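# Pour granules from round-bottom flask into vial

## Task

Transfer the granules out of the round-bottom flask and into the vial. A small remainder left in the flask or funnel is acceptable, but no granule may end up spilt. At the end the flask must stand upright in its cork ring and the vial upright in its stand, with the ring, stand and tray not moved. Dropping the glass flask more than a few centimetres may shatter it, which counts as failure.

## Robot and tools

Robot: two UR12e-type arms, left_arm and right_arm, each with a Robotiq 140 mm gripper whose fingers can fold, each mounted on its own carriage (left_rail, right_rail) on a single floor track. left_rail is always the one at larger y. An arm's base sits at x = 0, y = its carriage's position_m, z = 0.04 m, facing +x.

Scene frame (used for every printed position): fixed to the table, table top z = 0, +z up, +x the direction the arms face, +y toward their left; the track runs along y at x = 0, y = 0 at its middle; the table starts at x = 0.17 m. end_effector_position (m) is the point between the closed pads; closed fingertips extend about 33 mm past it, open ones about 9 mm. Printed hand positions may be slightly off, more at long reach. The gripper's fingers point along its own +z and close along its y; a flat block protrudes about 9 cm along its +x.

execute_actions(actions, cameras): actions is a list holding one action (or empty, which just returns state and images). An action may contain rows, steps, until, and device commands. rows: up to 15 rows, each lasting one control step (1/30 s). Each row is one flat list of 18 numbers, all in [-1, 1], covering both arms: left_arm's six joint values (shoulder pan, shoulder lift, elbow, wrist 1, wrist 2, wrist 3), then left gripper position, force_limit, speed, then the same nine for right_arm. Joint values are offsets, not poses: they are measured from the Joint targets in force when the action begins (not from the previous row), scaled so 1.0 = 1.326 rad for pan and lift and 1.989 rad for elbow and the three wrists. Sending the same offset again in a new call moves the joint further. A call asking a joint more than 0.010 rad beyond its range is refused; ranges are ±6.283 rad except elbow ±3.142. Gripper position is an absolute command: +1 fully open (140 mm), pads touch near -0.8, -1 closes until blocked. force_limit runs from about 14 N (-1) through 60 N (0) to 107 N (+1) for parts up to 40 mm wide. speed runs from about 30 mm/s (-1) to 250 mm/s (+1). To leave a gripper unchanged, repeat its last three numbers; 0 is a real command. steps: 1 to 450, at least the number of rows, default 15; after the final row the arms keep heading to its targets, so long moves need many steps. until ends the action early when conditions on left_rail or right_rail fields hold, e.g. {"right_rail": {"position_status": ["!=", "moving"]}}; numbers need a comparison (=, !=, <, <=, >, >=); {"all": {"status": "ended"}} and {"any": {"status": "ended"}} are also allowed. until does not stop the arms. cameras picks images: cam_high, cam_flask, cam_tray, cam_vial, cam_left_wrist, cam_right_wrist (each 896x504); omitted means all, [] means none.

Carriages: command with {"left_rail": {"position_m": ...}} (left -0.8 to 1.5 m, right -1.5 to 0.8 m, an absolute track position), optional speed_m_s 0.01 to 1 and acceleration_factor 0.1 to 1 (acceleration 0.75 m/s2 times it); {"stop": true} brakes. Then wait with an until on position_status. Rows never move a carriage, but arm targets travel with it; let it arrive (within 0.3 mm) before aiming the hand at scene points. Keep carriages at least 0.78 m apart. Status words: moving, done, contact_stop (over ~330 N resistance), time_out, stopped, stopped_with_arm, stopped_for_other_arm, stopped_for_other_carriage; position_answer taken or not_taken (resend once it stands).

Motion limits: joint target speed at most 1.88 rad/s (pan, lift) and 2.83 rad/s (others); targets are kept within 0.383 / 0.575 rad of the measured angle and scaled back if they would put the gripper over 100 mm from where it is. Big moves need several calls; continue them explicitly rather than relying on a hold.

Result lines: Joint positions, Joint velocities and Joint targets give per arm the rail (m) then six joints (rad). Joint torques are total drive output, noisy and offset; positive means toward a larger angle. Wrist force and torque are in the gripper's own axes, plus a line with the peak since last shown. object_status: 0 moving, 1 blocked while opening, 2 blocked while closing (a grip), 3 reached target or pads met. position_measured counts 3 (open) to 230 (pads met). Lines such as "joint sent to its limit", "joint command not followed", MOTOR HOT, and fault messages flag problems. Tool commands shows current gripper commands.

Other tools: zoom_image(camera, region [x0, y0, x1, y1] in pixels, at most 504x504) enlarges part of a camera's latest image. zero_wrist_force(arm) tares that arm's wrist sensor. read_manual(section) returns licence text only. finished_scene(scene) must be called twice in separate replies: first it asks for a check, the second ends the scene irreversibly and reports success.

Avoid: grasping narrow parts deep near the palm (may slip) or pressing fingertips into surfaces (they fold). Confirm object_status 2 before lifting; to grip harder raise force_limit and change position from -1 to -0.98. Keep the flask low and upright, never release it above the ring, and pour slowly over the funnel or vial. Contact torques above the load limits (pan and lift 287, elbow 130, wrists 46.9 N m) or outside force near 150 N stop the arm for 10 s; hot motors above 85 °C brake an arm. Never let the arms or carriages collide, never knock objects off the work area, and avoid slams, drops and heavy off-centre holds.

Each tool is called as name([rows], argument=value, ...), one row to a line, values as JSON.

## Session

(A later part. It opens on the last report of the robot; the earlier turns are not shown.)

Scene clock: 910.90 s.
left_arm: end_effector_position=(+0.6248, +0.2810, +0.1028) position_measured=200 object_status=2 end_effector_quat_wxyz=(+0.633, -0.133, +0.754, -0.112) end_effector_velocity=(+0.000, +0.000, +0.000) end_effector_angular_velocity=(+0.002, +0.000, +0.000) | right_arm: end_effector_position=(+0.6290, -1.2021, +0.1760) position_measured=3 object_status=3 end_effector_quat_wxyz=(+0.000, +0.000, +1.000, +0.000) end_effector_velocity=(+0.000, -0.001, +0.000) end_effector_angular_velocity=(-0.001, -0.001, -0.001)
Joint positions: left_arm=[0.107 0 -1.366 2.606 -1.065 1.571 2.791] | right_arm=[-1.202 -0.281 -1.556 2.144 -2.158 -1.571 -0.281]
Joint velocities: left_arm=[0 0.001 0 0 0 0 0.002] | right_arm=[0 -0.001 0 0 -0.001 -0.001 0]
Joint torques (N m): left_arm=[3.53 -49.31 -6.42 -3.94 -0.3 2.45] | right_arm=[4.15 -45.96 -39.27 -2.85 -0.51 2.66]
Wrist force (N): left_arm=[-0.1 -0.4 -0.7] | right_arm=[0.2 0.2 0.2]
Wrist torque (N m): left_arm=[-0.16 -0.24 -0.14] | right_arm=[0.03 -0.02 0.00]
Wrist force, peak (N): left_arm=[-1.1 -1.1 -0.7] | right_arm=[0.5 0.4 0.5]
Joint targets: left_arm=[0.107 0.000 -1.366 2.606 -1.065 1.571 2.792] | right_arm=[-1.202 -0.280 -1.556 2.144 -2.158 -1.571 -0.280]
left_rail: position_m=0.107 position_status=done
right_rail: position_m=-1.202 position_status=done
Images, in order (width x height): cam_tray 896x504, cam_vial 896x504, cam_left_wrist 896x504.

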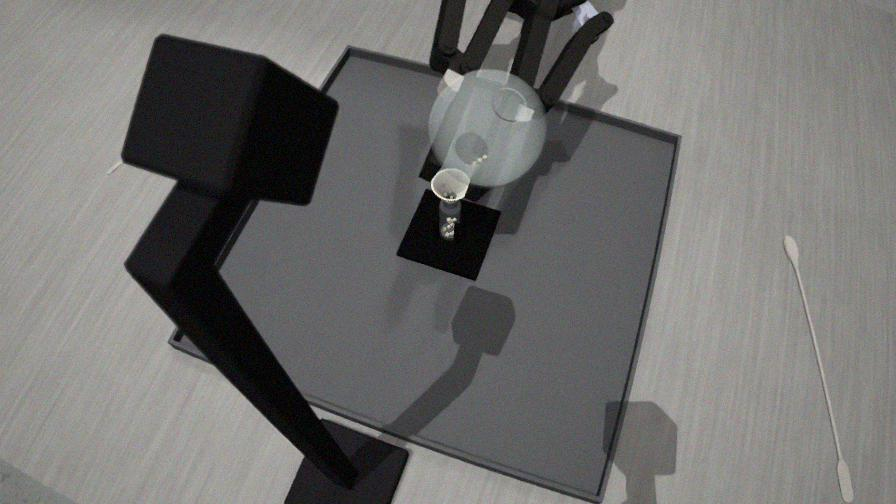

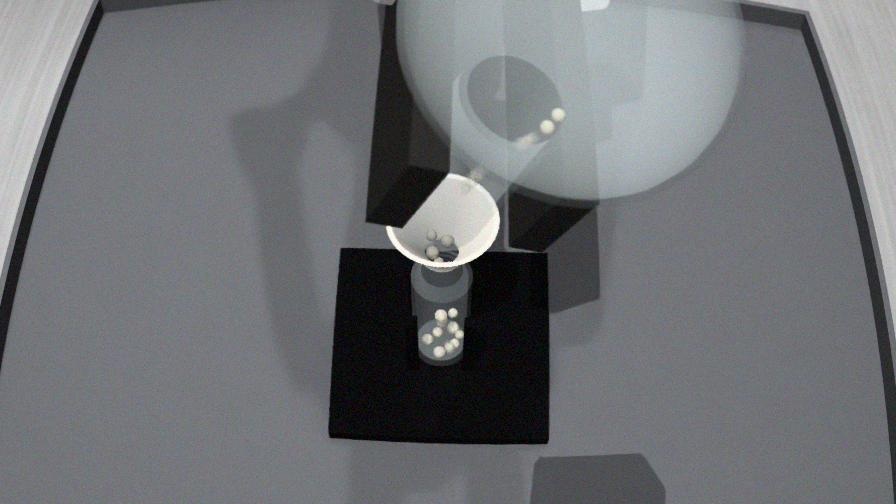

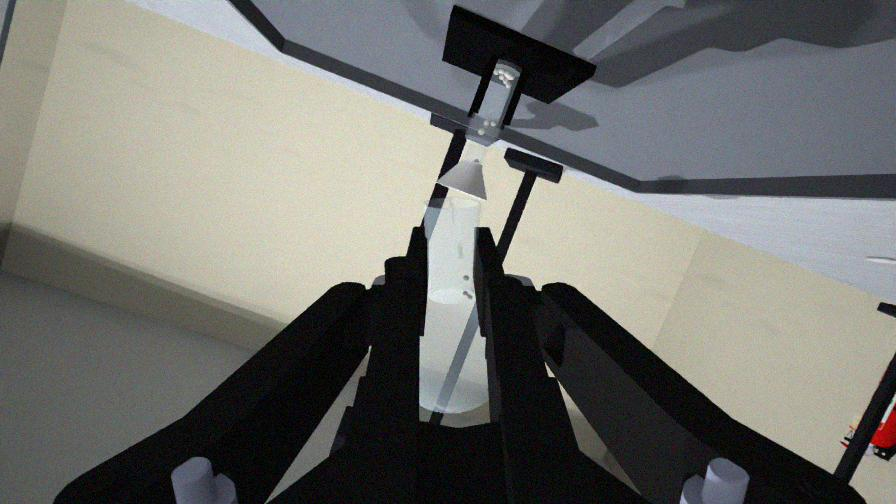

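The granules are flowing into the vial. Checking once the flow has finished.

execute_actions(actions=[], cameras=["cam_left_wrist", "cam_vial", "cam_tray"])

zoom_image(camera="cam_vial", region=[320, 40, 640, 370])

zoom_image(camera="cam_tray", region=[390, 60, 590, 280])

Scene clock: 914.47 s.
left_arm: end_effector_position=(+0.6248, +0.2810, +0.1028) position_measured=200 object_status=2 end_effector_quat_wxyz=(+0.633, -0.133, +0.754, -0.112) end_effector_velocity=(-0.001, +0.001, +0.000) end_effector_angular_velocity=(+0.002, +0.001, +0.001) | right_arm: end_effector_position=(+0.6290, -1.2021, +0.1760) position_measured=3 object_status=3 end_effector_quat_wxyz=(+0.000, +0.000, +1.000, +0.000) end_effector_velocity=(+0.000, +0.000, -0.001) end_effector_angular_velocity=(+0.001, +0.002, +0.000)
Joint positions: left_arm=[0.107 0 -1.366 2.606 -1.065 1.571 2.792] | right_arm=[-1.202 -0.281 -1.556 2.144 -2.158 -1.571 -0.281]
Joint velocities: left_arm=[0 0.001 0 0.001 0 0 0.002] | right_arm=[0 0 0.001 0 0 0 -0.001]
Joint torques (N m): left_arm=[3.39 -49 -15.44 -3.02 -0.19 2.74] | right_arm=[2.28 -46.06 -39.86 -3.44 -0.58 2.92]
Wrist force (N): left_arm=[-0.2 -0.5 -0.8] | right_arm=[0.4 0.0 0.1]
Wrist torque (N m): left_arm=[-0.18 -0.20 -0.14] | right_arm=[0.01 -0.09 0.01]
Wrist force, peak (N): left_arm=[-0.6 -0.5 -1.1] | right_arm=[0.4 0.4 0.4]
Joint targets: left_arm=[0.107 0.000 -1.366 2.606 -1.065 1.571 2.792] | right_arm=[-1.202 -0.280 -1.556 2.144 -2.158 -1.571 -0.280]
Tool commands: left_gripper/position=-1.0 left_gripper/force_limit=+0.1 left_gripper/speed=-1.0 right_gripper/position=+1.0 right_gripper/force_limit=+1.0 right_gripper/speed=+1.0
left_rail: position_m=0.107 position_status=done
right_rail: position_m=-1.202 position_status=done
Images, in order (width x height): cam_tray 896x504, cam_vial 896x504, cam_left_wrist 896x504.

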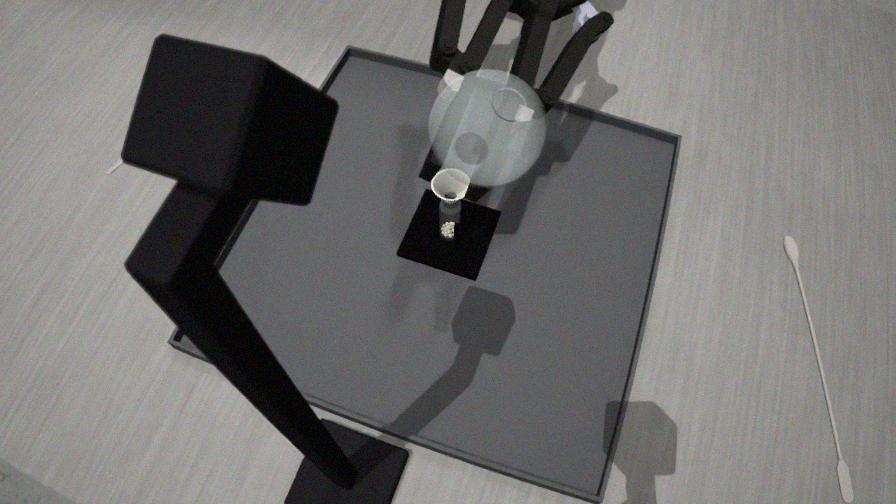

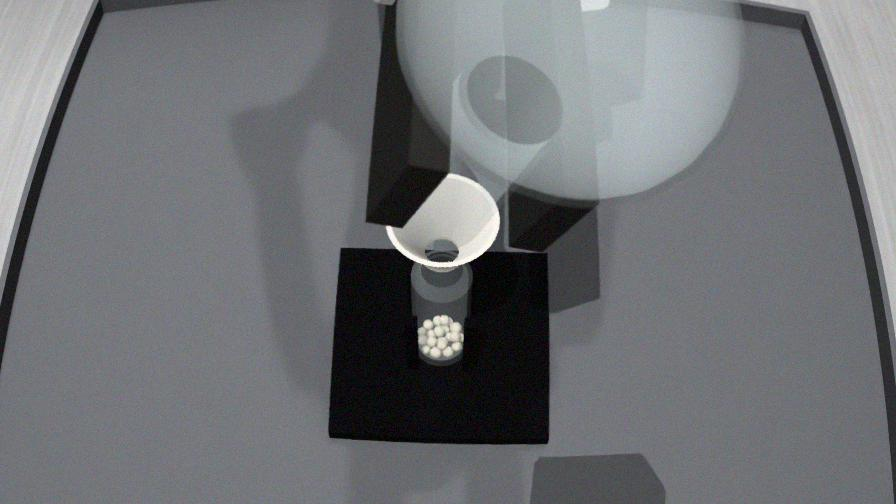

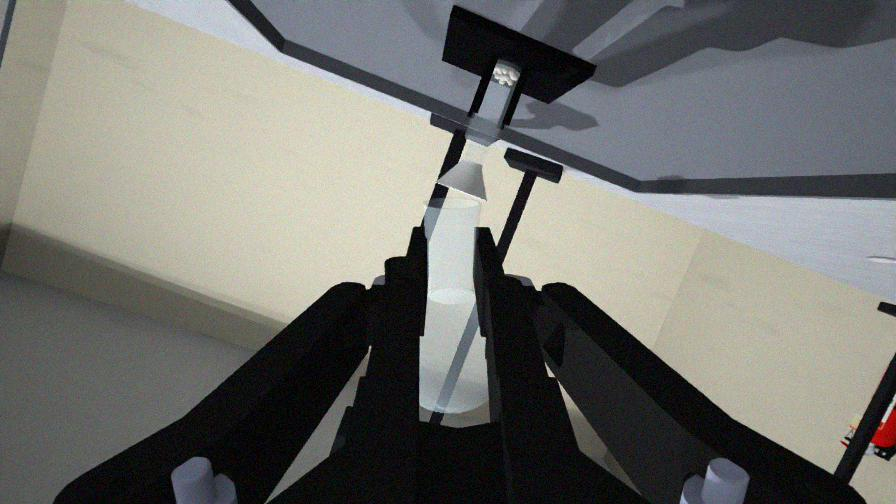

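Scaled by 1.527 from the camera's 896x504 image, which has a finer 1280x720 frame.

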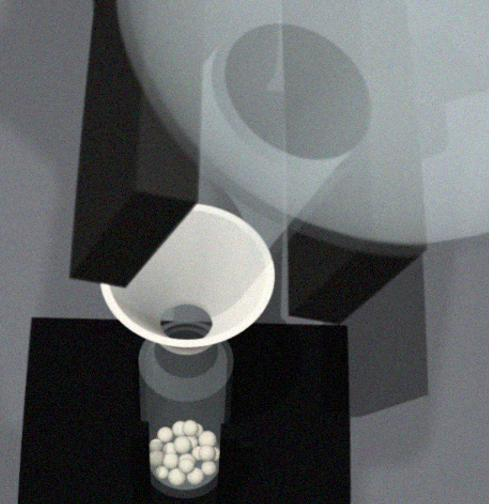

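Scaled by 2.291 from the camera's 896x504 image, which has a finer 1280x720 frame.

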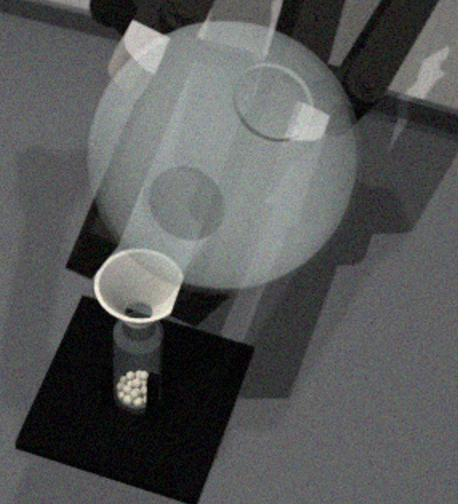

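All granules are in the vial and nothing is visible on the tray. Raising the empty flask, driving back toward the ring, and rotating it most of the way upright.

execute_actions([
  {"left_rail":{"position_m":0.7195,"acceleration_factor":0.9},"rows":[[0,-0.000026,-0.000005,-0.000212,0,-0.005108,-1,0.1,-1,0,0,0,0,0,0,1,1,1],[0,-0.000188,-0.000033,-0.001528,0,-0.020432,-1,0.1,-1,0,0,0,0,0,0,1,1,1],[0,-0.000567,-0.000098,-0.004606,0,-0.045968,-1,0.1,-1,0,0,0,0,0,0,1,1,1],[0,-0.001193,-0.000207,-0.009691,0,-0.081719,-1,0.1,-1,0,0,0,0,0,0,1,1,1],[0,-0.002055,-0.000357,-0.01669,0,-0.12641,-1,0.1,-1,0,0,0,0,0,0,1,1,1],[0,-0.003108,-0.000539,-0.025244,0,-0.172378,-1,0.1,-1,0,0,0,0,0,0,1,1,1],[0,-0.004285,-0.000744,-0.034806,0,-0.218346,-1,0.1,-1,0,0,0,0,0,0,1,1,1],[0,-0.005505,-0.000955,-0.044717,0,-0.264314,-1,0.1,-1,0,0,0,0,0,0,1,1,1],[0,-0.006682,-0.00116,-0.054279,0,-0.310282,-1,0.1,-1,0,0,0,0,0,0,1,1,1],[0,-0.007735,-0.001342,-0.062833,0,-0.356249,-1,0.1,-1,0,0,0,0,0,0,1,1,1],[0,-0.008597,-0.001492,-0.069832,0,-0.402217,-1,0.1,-1,0,0,0,0,0,0,1,1,1],[0,-0.009223,-0.001601,-0.074917,0,-0.448185,-1,0.1,-1,0,0,0,0,0,0,1,1,1],[0,-0.009602,-0.001666,-0.077995,0,-0.494153,-1,0.1,-1,0,0,0,0,0,0,1,1,1],[0,-0.009764,-0.001694,-0.079311,0,-0.540121,-1,0.1,-1,0,0,0,0,0,0,1,1,1],[0,-0.00979,-0.001699,-0.079523,0,-0.965309,-1,0.1,-1,0,0,0,0,0,0,1,1,1]],"steps":130,"until":{"any":{"status":"ended"}}},
], cameras=["cam_left_wrist", "cam_flask", "cam_vial", "cam_tray"])

Scene clock: 1030.60 s.
left_arm: end_effector_position=(+0.6518, +0.8933, +0.1648) position_measured=200 object_status=2 end_effector_quat_wxyz=(-0.299, +0.641, -0.299, +0.641) end_effector_velocity=(+0.000, +0.002, +0.000) end_effector_angular_velocity=(+0.000, +0.000, +0.001) | right_arm: end_effector_position=(+0.6290, -1.2021, +0.1760) position_measured=3 object_status=3 end_effector_quat_wxyz=(+0.000, +0.000, +1.000, +0.000) end_effector_velocity=(-0.001, -0.001, -0.002) end_effector_angular_velocity=(+0.000, +0.004, +0.000)
Joint positions: left_arm=[0.719 0 -1.379 2.603 -1.223 1.571 0.872] | right_arm=[-1.202 -0.281 -1.556 2.144 -2.158 -1.571 -0.281]
Joint velocities: left_arm=[0.002 0 0 0 0 -0.001 0] | right_arm=[0 -0.001 0.003 0.001 0 -0.001 0]
Joint torques (N m): left_arm=[2.82 -49.53 -24.25 -4.73 -0.11 -1.96] | right_arm=[2.96 -46.79 -39.32 -3.83 -0.87 2.46]
Wrist force (N): left_arm=[-2.2 -1.2 0.4] | right_arm=[0.4 0.1 0.1]
Wrist torque (N m): left_arm=[-0.24 0.15 -0.09] | right_arm=[0.03 -0.07 0.00]
Wrist force, peak (N): left_arm=[-3.7 -2.4 0.1] | right_arm=[0.5 0.5 0.4]
Joint targets: left_arm=[0.720 0.000 -1.379 2.603 -1.223 1.571 0.872] | right_arm=[-1.202 -0.280 -1.556 2.144 -2.158 -1.571 -0.280]
left_rail: position_m=0.719 position_m_goal=0.720 position_status=done
right_rail: position_m=-1.202 position_status=done
Images, in order (width x height): cam_flask 896x504, cam_tray 896x504, cam_vial 896x504, cam_left_wrist 896x504.

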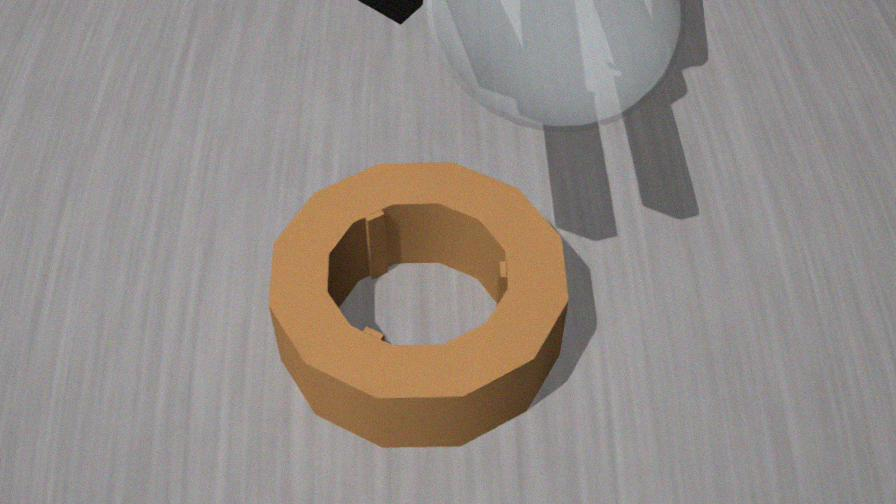

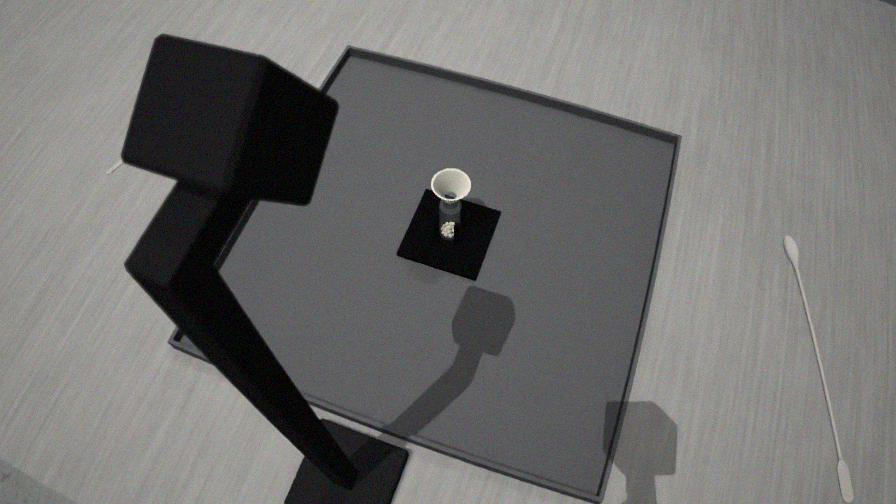

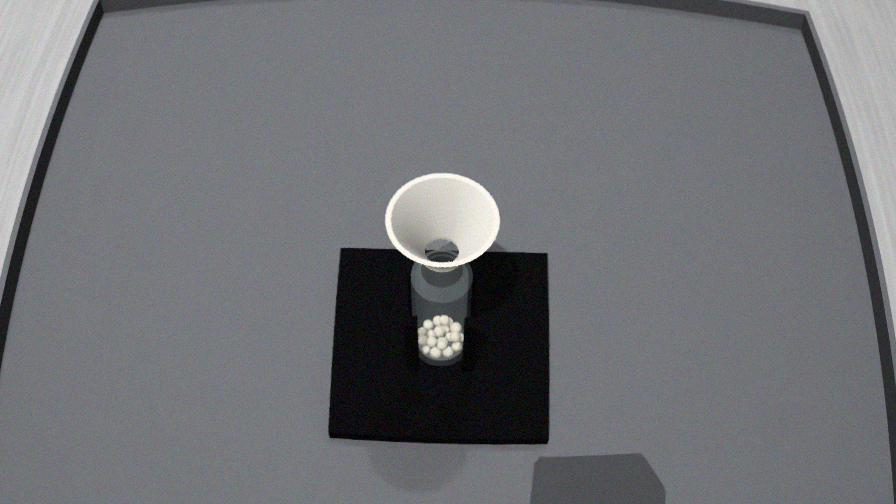

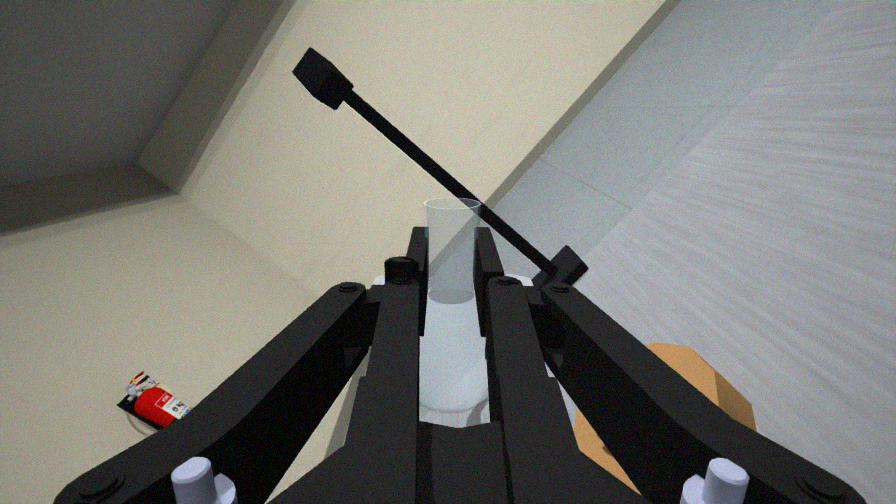

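Back above the ring with the tray and vial intact. Rotating the flask fully upright while lowering part of the way.

execute_actions([
  {"rows":[[0,0.000216,0.000012,-0.000157,0,-0.004641,-1,0.1,-1,0,0,0,0,0,0,1,1,1],[0,0.001558,0.000088,-0.001127,0,-0.018569,-1,0.1,-1,0,0,0,0,0,0,1,1,1],[0,0.004695,0.000266,-0.003396,0,-0.04178,-1,0.1,-1,0,0,0,0,0,0,1,1,1],[0,0.009878,0.00056,-0.007146,0,-0.074272,-1,0.1,-1,0,0,0,0,0,0,1,1,1],[0,0.017011,0.000965,-0.012306,0,-0.11489,-1,0.1,-1,0,0,0,0,0,0,1,1,1],[0,0.025729,0.00146,-0.018613,0,-0.156669,-1,0.1,-1,0,0,0,0,0,0,1,1,1],[0,0.035476,0.002013,-0.025664,0,-0.198449,-1,0.1,-1,0,0,0,0,0,0,1,1,1],[0,0.045578,0.002586,-0.032971,0,-0.240228,-1,0.1,-1,0,0,0,0,0,0,1,1,1],[0,0.055324,0.003139,-0.040021,0,-0.282008,-1,0.1,-1,0,0,0,0,0,0,1,1,1],[0,0.064042,0.003634,-0.046328,0,-0.323787,-1,0.1,-1,0,0,0,0,0,0,1,1,1],[0,0.071175,0.004039,-0.051488,0,-0.364405,-1,0.1,-1,0,0,0,0,0,0,1,1,1],[0,0.076358,0.004333,-0.055238,0,-0.396897,-1,0.1,-1,0,0,0,0,0,0,1,1,1],[0,0.079495,0.004511,-0.057507,0,-0.420108,-1,0.1,-1,0,0,0,0,0,0,1,1,1],[0,0.080837,0.004587,-0.058477,0,-0.434036,-1,0.1,-1,0,0,0,0,0,0,1,1,1],[0,0.081053,0.004599,-0.058634,0,-0.438677,-1,0.1,-1,0,0,0,0,0,0,1,1,1]],"steps":22},
], cameras=["cam_left_wrist", "cam_flask", "cam_high"])

Scene clock: 1056.43 s.
left_arm: end_effector_position=(+0.6518, +0.8935, +0.1298) position_measured=200 object_status=2 end_effector_quat_wxyz=(+0.000, +0.707, +0.000, +0.707) end_effector_velocity=(+0.000, +0.000, +0.000) end_effector_angular_velocity=(-0.004, +0.000, -0.001) | right_arm: end_effector_position=(+0.6290, -1.2021, +0.1760) position_measured=3 object_status=3 end_effector_quat_wxyz=(+0.000, +0.000, +1.000, +0.000) end_effector_velocity=(+0.000, +0.001, +0.000) end_effector_angular_velocity=(+0.000, +0.001, +0.001)
Joint positions: left_arm=[0.72 0 -1.272 2.612 -1.34 1.571 0] | right_arm=[-1.202 -0.281 -1.556 2.144 -2.158 -1.571 -0.281]
Joint velocities: left_arm=[0 0 0.001 0.001 -0.001 0.001 -0.004] | right_arm=[0 0.001 0 0.001 0 -0.001 0]
Joint torques (N m): left_arm=[1.99 -29.23 -3.16 -5.43 0.1 -2.53] | right_arm=[1.45 -46.75 -41.34 -3.42 -0.49 2.34]
Wrist force (N): left_arm=[-2.3 -1.0 0.6] | right_arm=[0.1 0.2 0.2]
Wrist torque (N m): left_arm=[-0.05 0.26 -0.06] | right_arm=[0.05 -0.02 0.01]
Wrist force, peak (N): left_arm=[-3.5 -0.7 0.9] | right_arm=[0.5 0.7 0.0]
Joint targets: left_arm=[0.720 0.000 -1.272 2.612 -1.340 1.571 0.000] | right_arm=[-1.202 -0.280 -1.556 2.144 -2.158 -1.571 -0.280]
left_rail: position_m=0.720 position_status=done
right_rail: position_m=-1.202 position_status=done
Images, in order (width x height): cam_high 896x504, cam_flask 896x504, cam_left_wrist 896x504.

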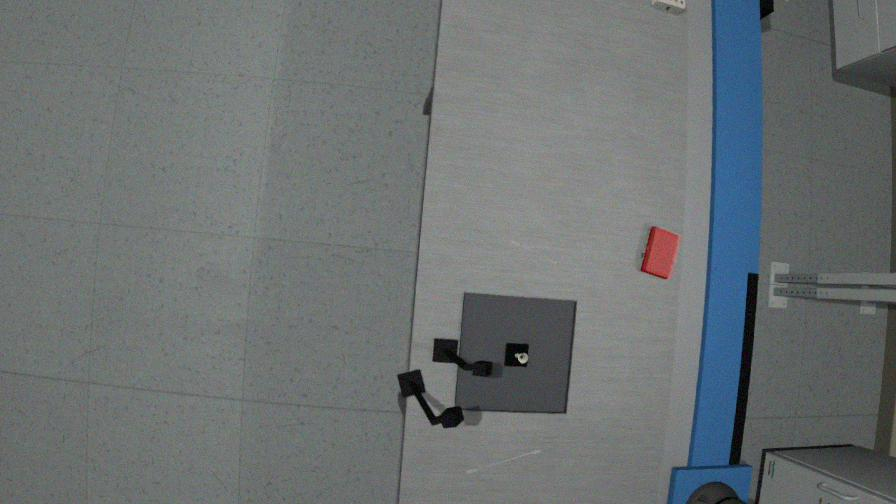

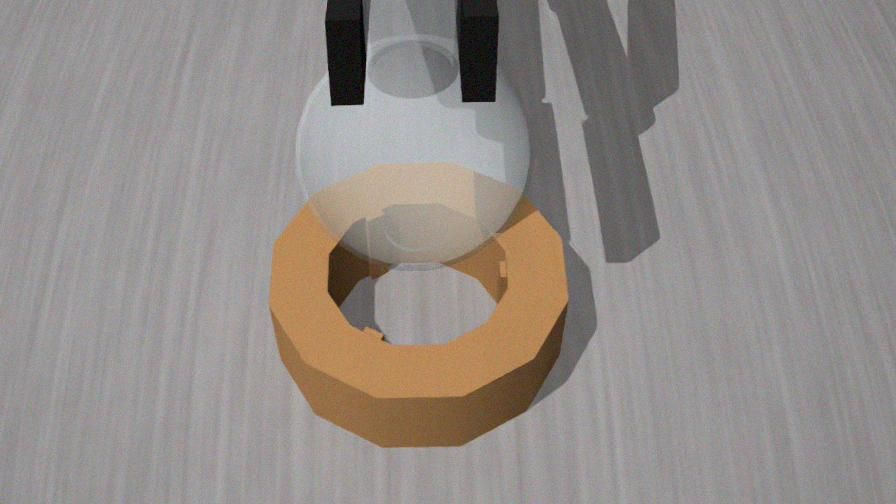

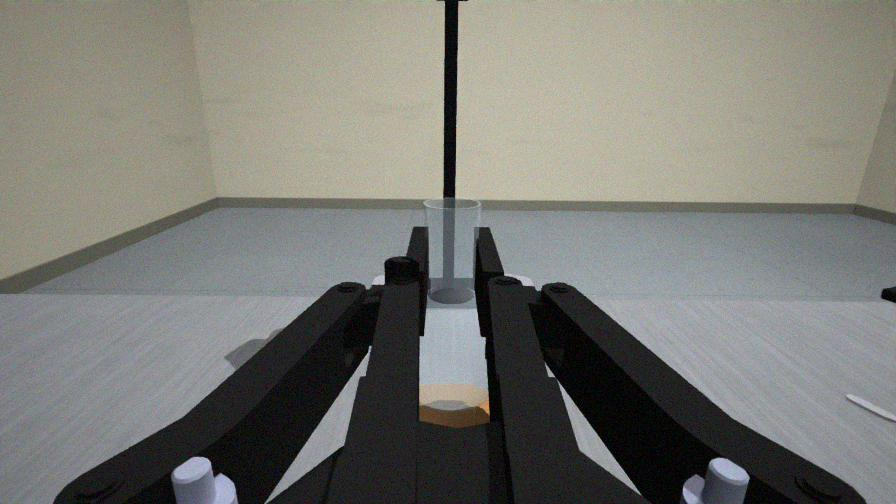

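The flask is upright and aligned above the ring. Lowering it back to the original seated pose with a slow final approach.

execute_actions([
  {"rows":[[0,0.000492,0.000007,-0.000336,0,0,-1,0.1,-1,0,0,0,0,0,0,1,1,1],[0,0.003386,0.000052,-0.002309,0,0,-1,0.1,-1,0,0,0,0,0,0,1,1,1],[0,0.009725,0.000148,-0.006632,0,0,-1,0.1,-1,0,0,0,0,0,0,1,1,1],[0,0.019355,0.000295,-0.013198,0,0,-1,0.1,-1,0,0,0,0,0,0,1,1,1],[0,0.031314,0.000477,-0.021353,0,0,-1,0.1,-1,0,0,0,0,0,0,1,1,1],[0,0.04409,0.000671,-0.030065,0,0,-1,0.1,-1,0,0,0,0,0,0,1,1,1],[0,0.056049,0.000853,-0.03822,0,0,-1,0.1,-1,0,0,0,0,0,0,1,1,1],[0,0.065679,0.001,-0.044786,0,0,-1,0.1,-1,0,0,0,0,0,0,1,1,1],[0,0.072043,0.001097,-0.049126,0,0,-1,0.1,-1,0,0,0,0,0,0,1,1,1],[0,0.074804,0.001139,-0.051009,0,0,-1,0.1,-1,0,0,0,0,0,0,1,1,1],[0,0.075885,0.001155,-0.051746,0,0,-1,0.1,-1,0,0,0,0,0,0,1,1,1],[0,0.076605,0.001166,-0.052237,0,0,-1,0.1,-1,0,0,0,0,0,0,1,1,1],[0,0.077278,0.001177,-0.052695,0,0,-1,0.1,-1,0,0,0,0,0,0,1,1,1],[0,0.077854,0.001185,-0.053088,0,0,-1,0.1,-1,0,0,0,0,0,0,1,1,1],[0,0.078286,0.001192,-0.053383,0,0,-1,0.1,-1,0,0,0,0,0,0,1,1,1]],"steps":22},
], cameras=["cam_left_wrist", "cam_flask"])

Scene clock: 1100.30 s.
left_arm: end_effector_position=(+0.6518, +0.8935, +0.0974) position_measured=200 object_status=2 end_effector_quat_wxyz=(+0.000, +0.707, +0.000, +0.707) end_effector_velocity=(+0.000, +0.000, -0.001) end_effector_angular_velocity=(+0.000, +0.000, +0.000) | right_arm: end_effector_position=(+0.6290, -1.2021, +0.1760) position_measured=3 object_status=3 end_effector_quat_wxyz=(+0.000, +0.000, +1.000, +0.000) end_effector_velocity=(+0.000, +0.000, +0.000) end_effector_angular_velocity=(+0.001, +0.000, +0.000)
Joint positions: left_arm=[0.72 0 -1.168 2.614 -1.446 1.571 0] | right_arm=[-1.202 -0.281 -1.556 2.144 -2.158 -1.571 -0.28]
Joint velocities: left_arm=[0 0 0.003 0 -0.003 0 0] | right_arm=[0 0 0 0 0.001 0.001 0]
Joint torques (N m): left_arm=[2.39 -37.56 1.75 -4.58 -0.09 -2.28] | right_arm=[4.86 -45.87 -39.42 -3.32 -0.29 3.02]
Wrist force (N): left_arm=[-1.9 -0.8 0.9] | right_arm=[0.3 0.2 -0.1]
Wrist torque (N m): left_arm=[0.02 0.22 -0.07] | right_arm=[0.05 -0.05 0.01]
Wrist force, peak (N): left_arm=[-3.5 -1.2 0.9] | right_arm=[0.6 0.1 0.4]
Joint targets: left_arm=[0.720 0.000 -1.168 2.614 -1.446 1.571 0.000] | right_arm=[-1.202 -0.280 -1.556 2.144 -2.158 -1.571 -0.280]
left_rail: position_m=0.720 position_status=done
right_rail: position_m=-1.202 position_status=done
Images, in order (width x height): cam_flask 896x504, cam_left_wrist 896x504.

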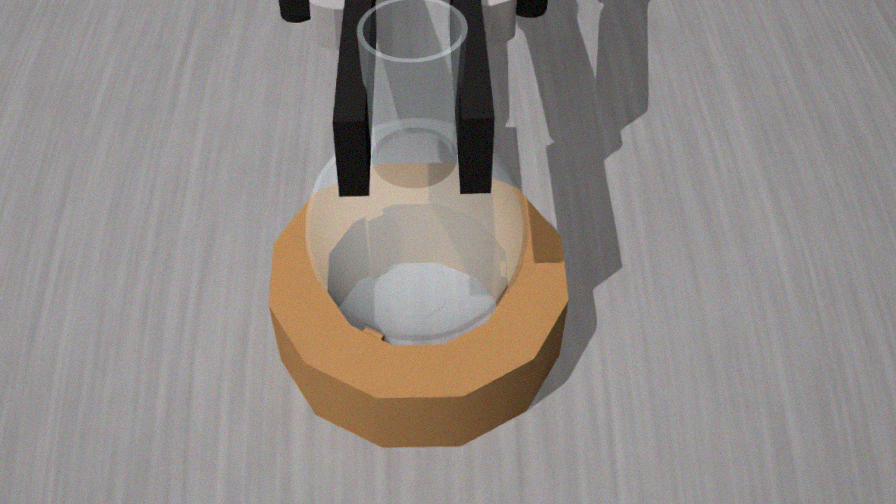

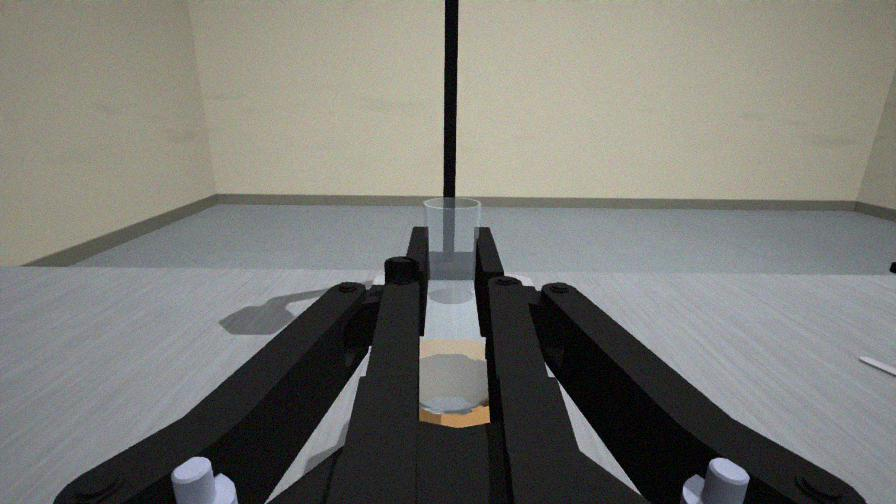

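execute_actions(actions=[], cameras=["cam_flask", "cam_left_wrist"])

Scene clock: 1124.87 s.
left_arm: end_effector_position=(+0.6518, +0.8935, +0.0972) position_measured=200 object_status=2 end_effector_quat_wxyz=(+0.000, +0.707, +0.000, +0.707) end_effector_velocity=(+0.000, +0.000, +0.000) end_effector_angular_velocity=(+0.002, +0.000, +0.001) | right_arm: end_effector_position=(+0.6290, -1.2021, +0.1760) position_measured=3 object_status=3 end_effector_quat_wxyz=(+0.000, +0.000, +1.000, +0.000) end_effector_velocity=(+0.002, +0.000, +0.001) end_effector_angular_velocity=(-0.001, -0.002, +0.001)
Joint positions: left_arm=[0.72 0 -1.168 2.614 -1.446 1.571 0] | right_arm=[-1.202 -0.281 -1.556 2.144 -2.158 -1.571 -0.28]
Joint velocities: left_arm=[0 0 0 0 0 0 0.002] | right_arm=[0 0.001 0.001 -0.002 -0.001 0 0]
Joint torques (N m): left_arm=[3.43 -31.53 -5.71 -3.66 0.1 -2.22] | right_arm=[1.21 -44.07 -41.33 -2.72 -0.75 2.85]
Wrist force (N): left_arm=[-1.7 -1.4 0.8] | right_arm=[0.3 0.2 0.1]
Wrist torque (N m): left_arm=[-0.11 0.28 -0.07] | right_arm=[0.05 -0.07 0.01]
Wrist force, peak (N): left_arm=[-2.3 -1.3 0.8] | right_arm=[0.6 0.4 0.2]
Joint targets: left_arm=[0.720 0.000 -1.168 2.614 -1.446 1.571 0.000] | right_arm=[-1.202 -0.280 -1.556 2.144 -2.158 -1.571 -0.280]
Tool commands: left_gripper/position=-1.0 left_gripper/force_limit=+0.1 left_gripper/speed=-1.0 right_gripper/position=+1.0 right_gripper/force_limit=+1.0 right_gripper/speed=+1.0
left_rail: position_m=0.720 position_status=done
right_rail: position_m=-1.202 position_status=done
Images, in order (width x height): cam_flask 896x504, cam_left_wrist 896x504.

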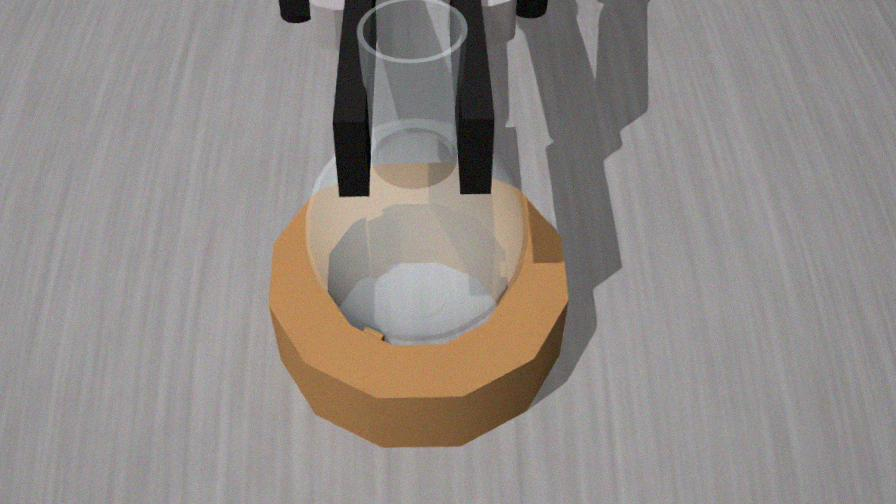

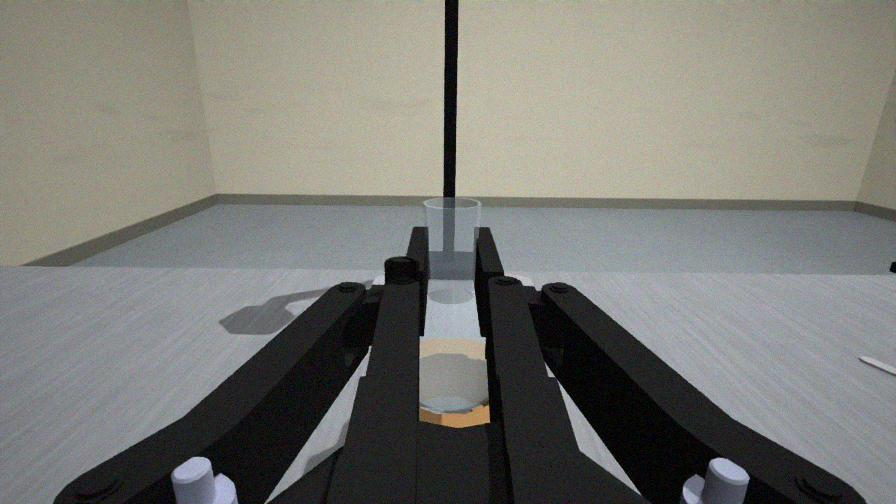

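zoom_image(camera="cam_flask", region=[250, 100, 590, 450])

Scaled by 1.440 from the camera's 896x504 image, which has a finer 1280x720 frame.

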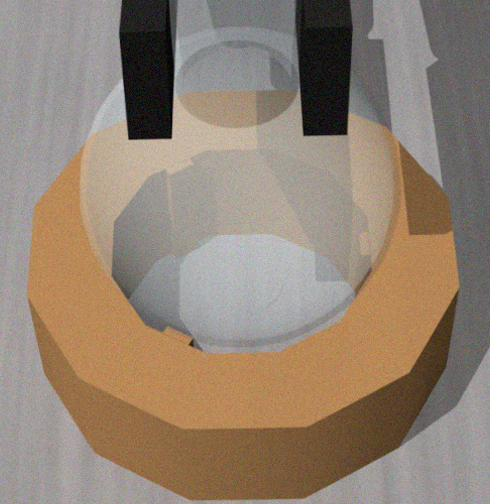

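execute_actions([
  {"rows": [[0,0.00012,0,-0.00008,0,0,-1,0.1,-1,0,0,0,0,0,0,1,1,1],[0,0.00036,0,-0.00024,0,0,-1,0.1,-1,0,0,0,0,0,0,1,1,1],[0,0.0006,0,-0.0004,0,0,-1,0.1,-1,0,0,0,0,0,0,1,1,1],[0,0.00084,0,-0.00056,0,0,-1,0.1,-1,0,0,0,0,0,0,1,1,1],[0,0.00108,0,-0.00072,0,0,-1,0.1,-1,0,0,0,0,0,0,1,1,1],[0,0.0012,0,-0.0008,0,0,-1,0.1,-1,0,0,0,0,0,0,1,1,1]], "steps": 12},
], cameras=["cam_flask", "cam_left_wrist"])

Scene clock: 1146.67 s.
left_arm: end_effector_position=(+0.6518, +0.8935, +0.0968) position_measured=200 object_status=2 end_effector_quat_wxyz=(+0.000, +0.707, +0.000, +0.707) end_effector_velocity=(+0.000, +0.000, +0.000) end_effector_angular_velocity=(-0.001, +0.000, +0.001) | right_arm: end_effector_position=(+0.6290, -1.2021, +0.1760) position_measured=3 object_status=3 end_effector_quat_wxyz=(+0.000, +0.000, +1.000, +0.000) end_effector_velocity=(-0.001, +0.000, -0.001) end_effector_angular_velocity=(+0.000, +0.001, -0.001)
Joint positions: left_arm=[0.72 0 -1.166 2.614 -1.448 1.571 0] | right_arm=[-1.202 -0.281 -1.556 2.144 -2.158 -1.571 -0.28]
Joint velocities: left_arm=[0 -0.001 0.001 -0.001 0 -0.001 -0.001] | right_arm=[0 -0.001 0.001 0.001 0 0 0]
Joint torques (N m): left_arm=[2.33 -29.71 -14.7 -3.73 0.02 -1.81] | right_arm=[2.34 -46.48 -39.93 -3.53 -0.51 2.21]
Wrist force (N): left_arm=[0.9 -1.6 0.7] | right_arm=[0.3 0.0 0.0]
Wrist torque (N m): left_arm=[-0.12 0.25 -0.07] | right_arm=[0.00 -0.07 0.01]
Wrist force, peak (N): left_arm=[-2.0 -1.2 0.9] | right_arm=[0.6 0.0 0.4]
Joint targets: left_arm=[0.720 0.000 -1.166 2.614 -1.448 1.571 0.000] | right_arm=[-1.202 -0.280 -1.556 2.144 -2.158 -1.571 -0.280]
left_rail: position_m=0.720 position_status=done
right_rail: position_m=-1.202 position_status=done
Images, in order (width x height): cam_flask 896x504, cam_left_wrist 896x504.

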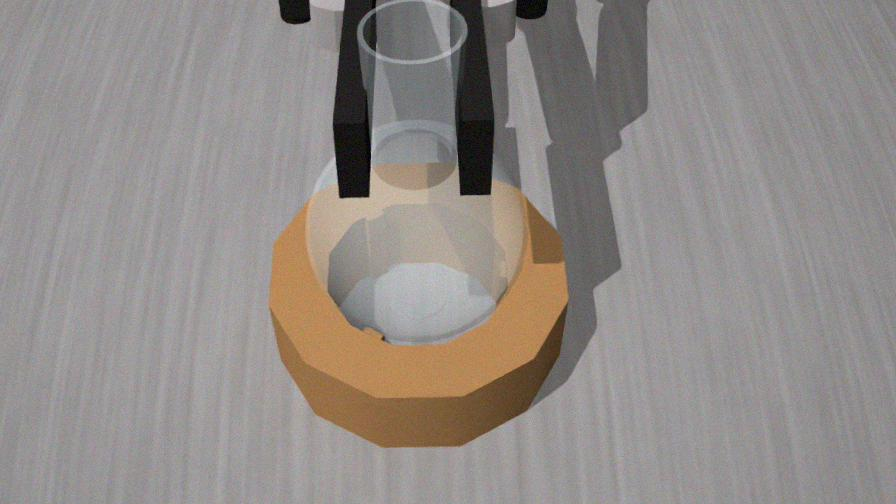

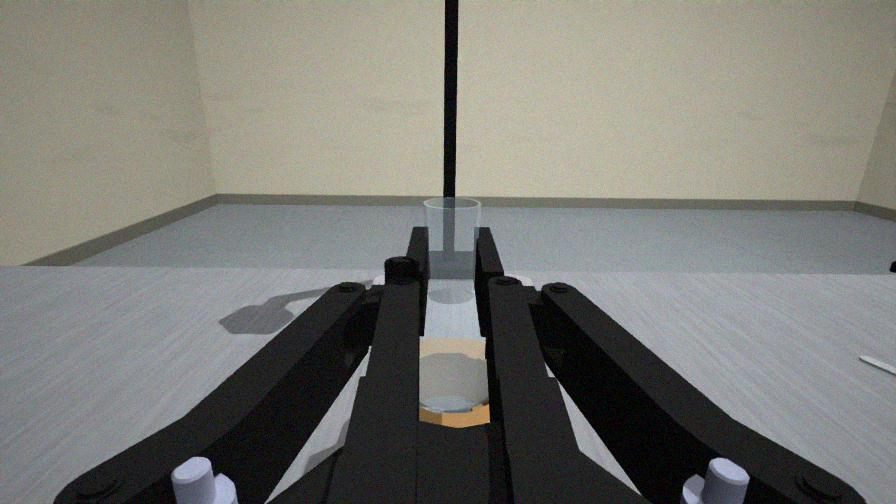

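execute_actions([
  {"rows": [[0,0,0,0,0,0,0.0,0.1,-1,0,0,0,0,0,0,1,1,1]], "steps": 36},
], cameras=["cam_flask", "cam_left_wrist"])

Scene clock: 1158.77 s.
left_arm: end_effector_position=(+0.6518, +0.8935, +0.0967) position_measured=129 object_status=3 end_effector_quat_wxyz=(+0.000, +0.707, +0.000, +0.707) end_effector_velocity=(+0.000, +0.000, +0.000) end_effector_angular_velocity=(+0.002, +0.000, -0.001) | right_arm: end_effector_position=(+0.6290, -1.2021, +0.1760) position_measured=3 object_status=3 end_effector_quat_wxyz=(+0.000, +0.000, +1.000, +0.000) end_effector_velocity=(+0.000, +0.000, -0.002) end_effector_angular_velocity=(+0.001, +0.003, +0.000)
Joint positions: left_arm=[0.72 0 -1.166 2.614 -1.448 1.571 0] | right_arm=[-1.202 -0.281 -1.556 2.144 -2.158 -1.571 -0.28]
Joint velocities: left_arm=[0 0 0 0 0 0.001 0.002] | right_arm=[0 0 0.003 0.001 -0.001 0 -0.001]
Joint torques (N m): left_arm=[3.53 -39.22 -14.44 -2.72 0.26 -2.3] | right_arm=[1.18 -47.93 -39.91 -3.49 -1.02 2.39]
Wrist force (N): left_arm=[-1.9 -1.3 0.9] | right_arm=[0.5 0.0 0.2]
Wrist torque (N m): left_arm=[-0.08 0.28 -0.07] | right_arm=[0.00 -0.11 0.01]
Wrist force, peak (N): left_arm=[-2.1 -1.3 0.8] | right_arm=[0.1 0.4 0.6]
Joint targets: left_arm=[0.720 0.000 -1.166 2.614 -1.448 1.571 0.000] | right_arm=[-1.202 -0.280 -1.556 2.144 -2.158 -1.571 -0.280]
left_rail: position_m=0.720 position_status=done
right_rail: position_m=-1.202 position_status=done
Images, in order (width x height): cam_flask 896x504, cam_left_wrist 896x504.

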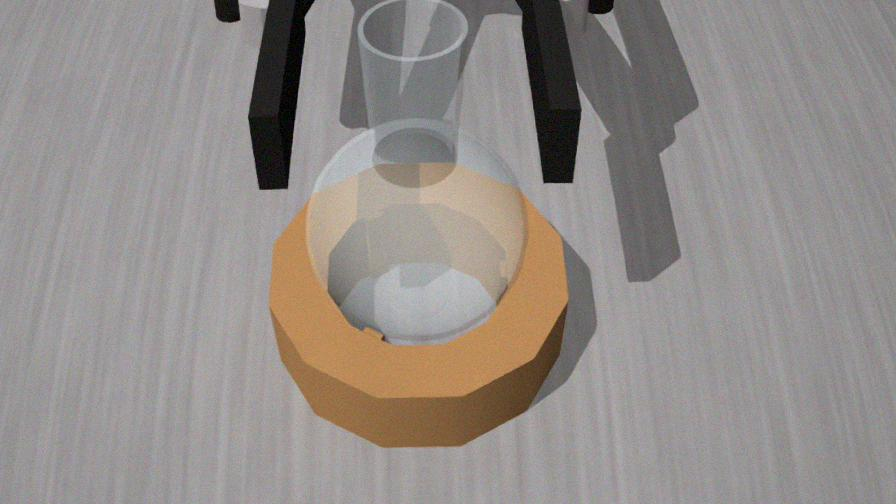

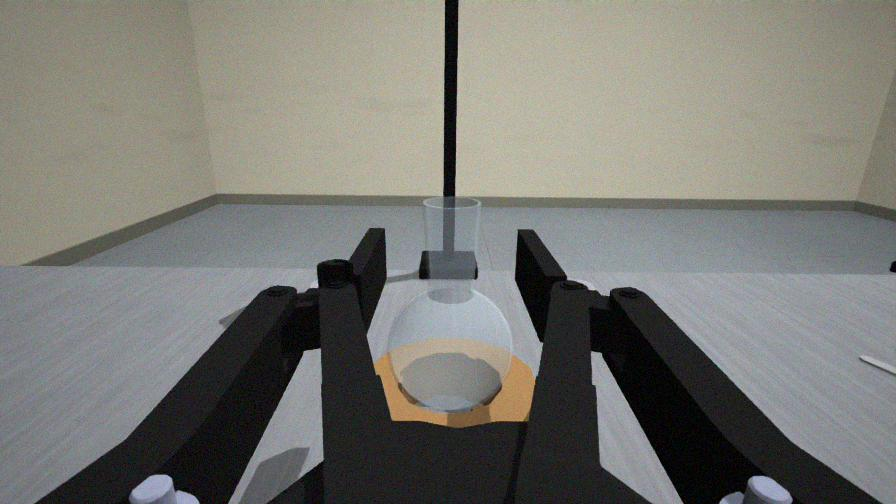

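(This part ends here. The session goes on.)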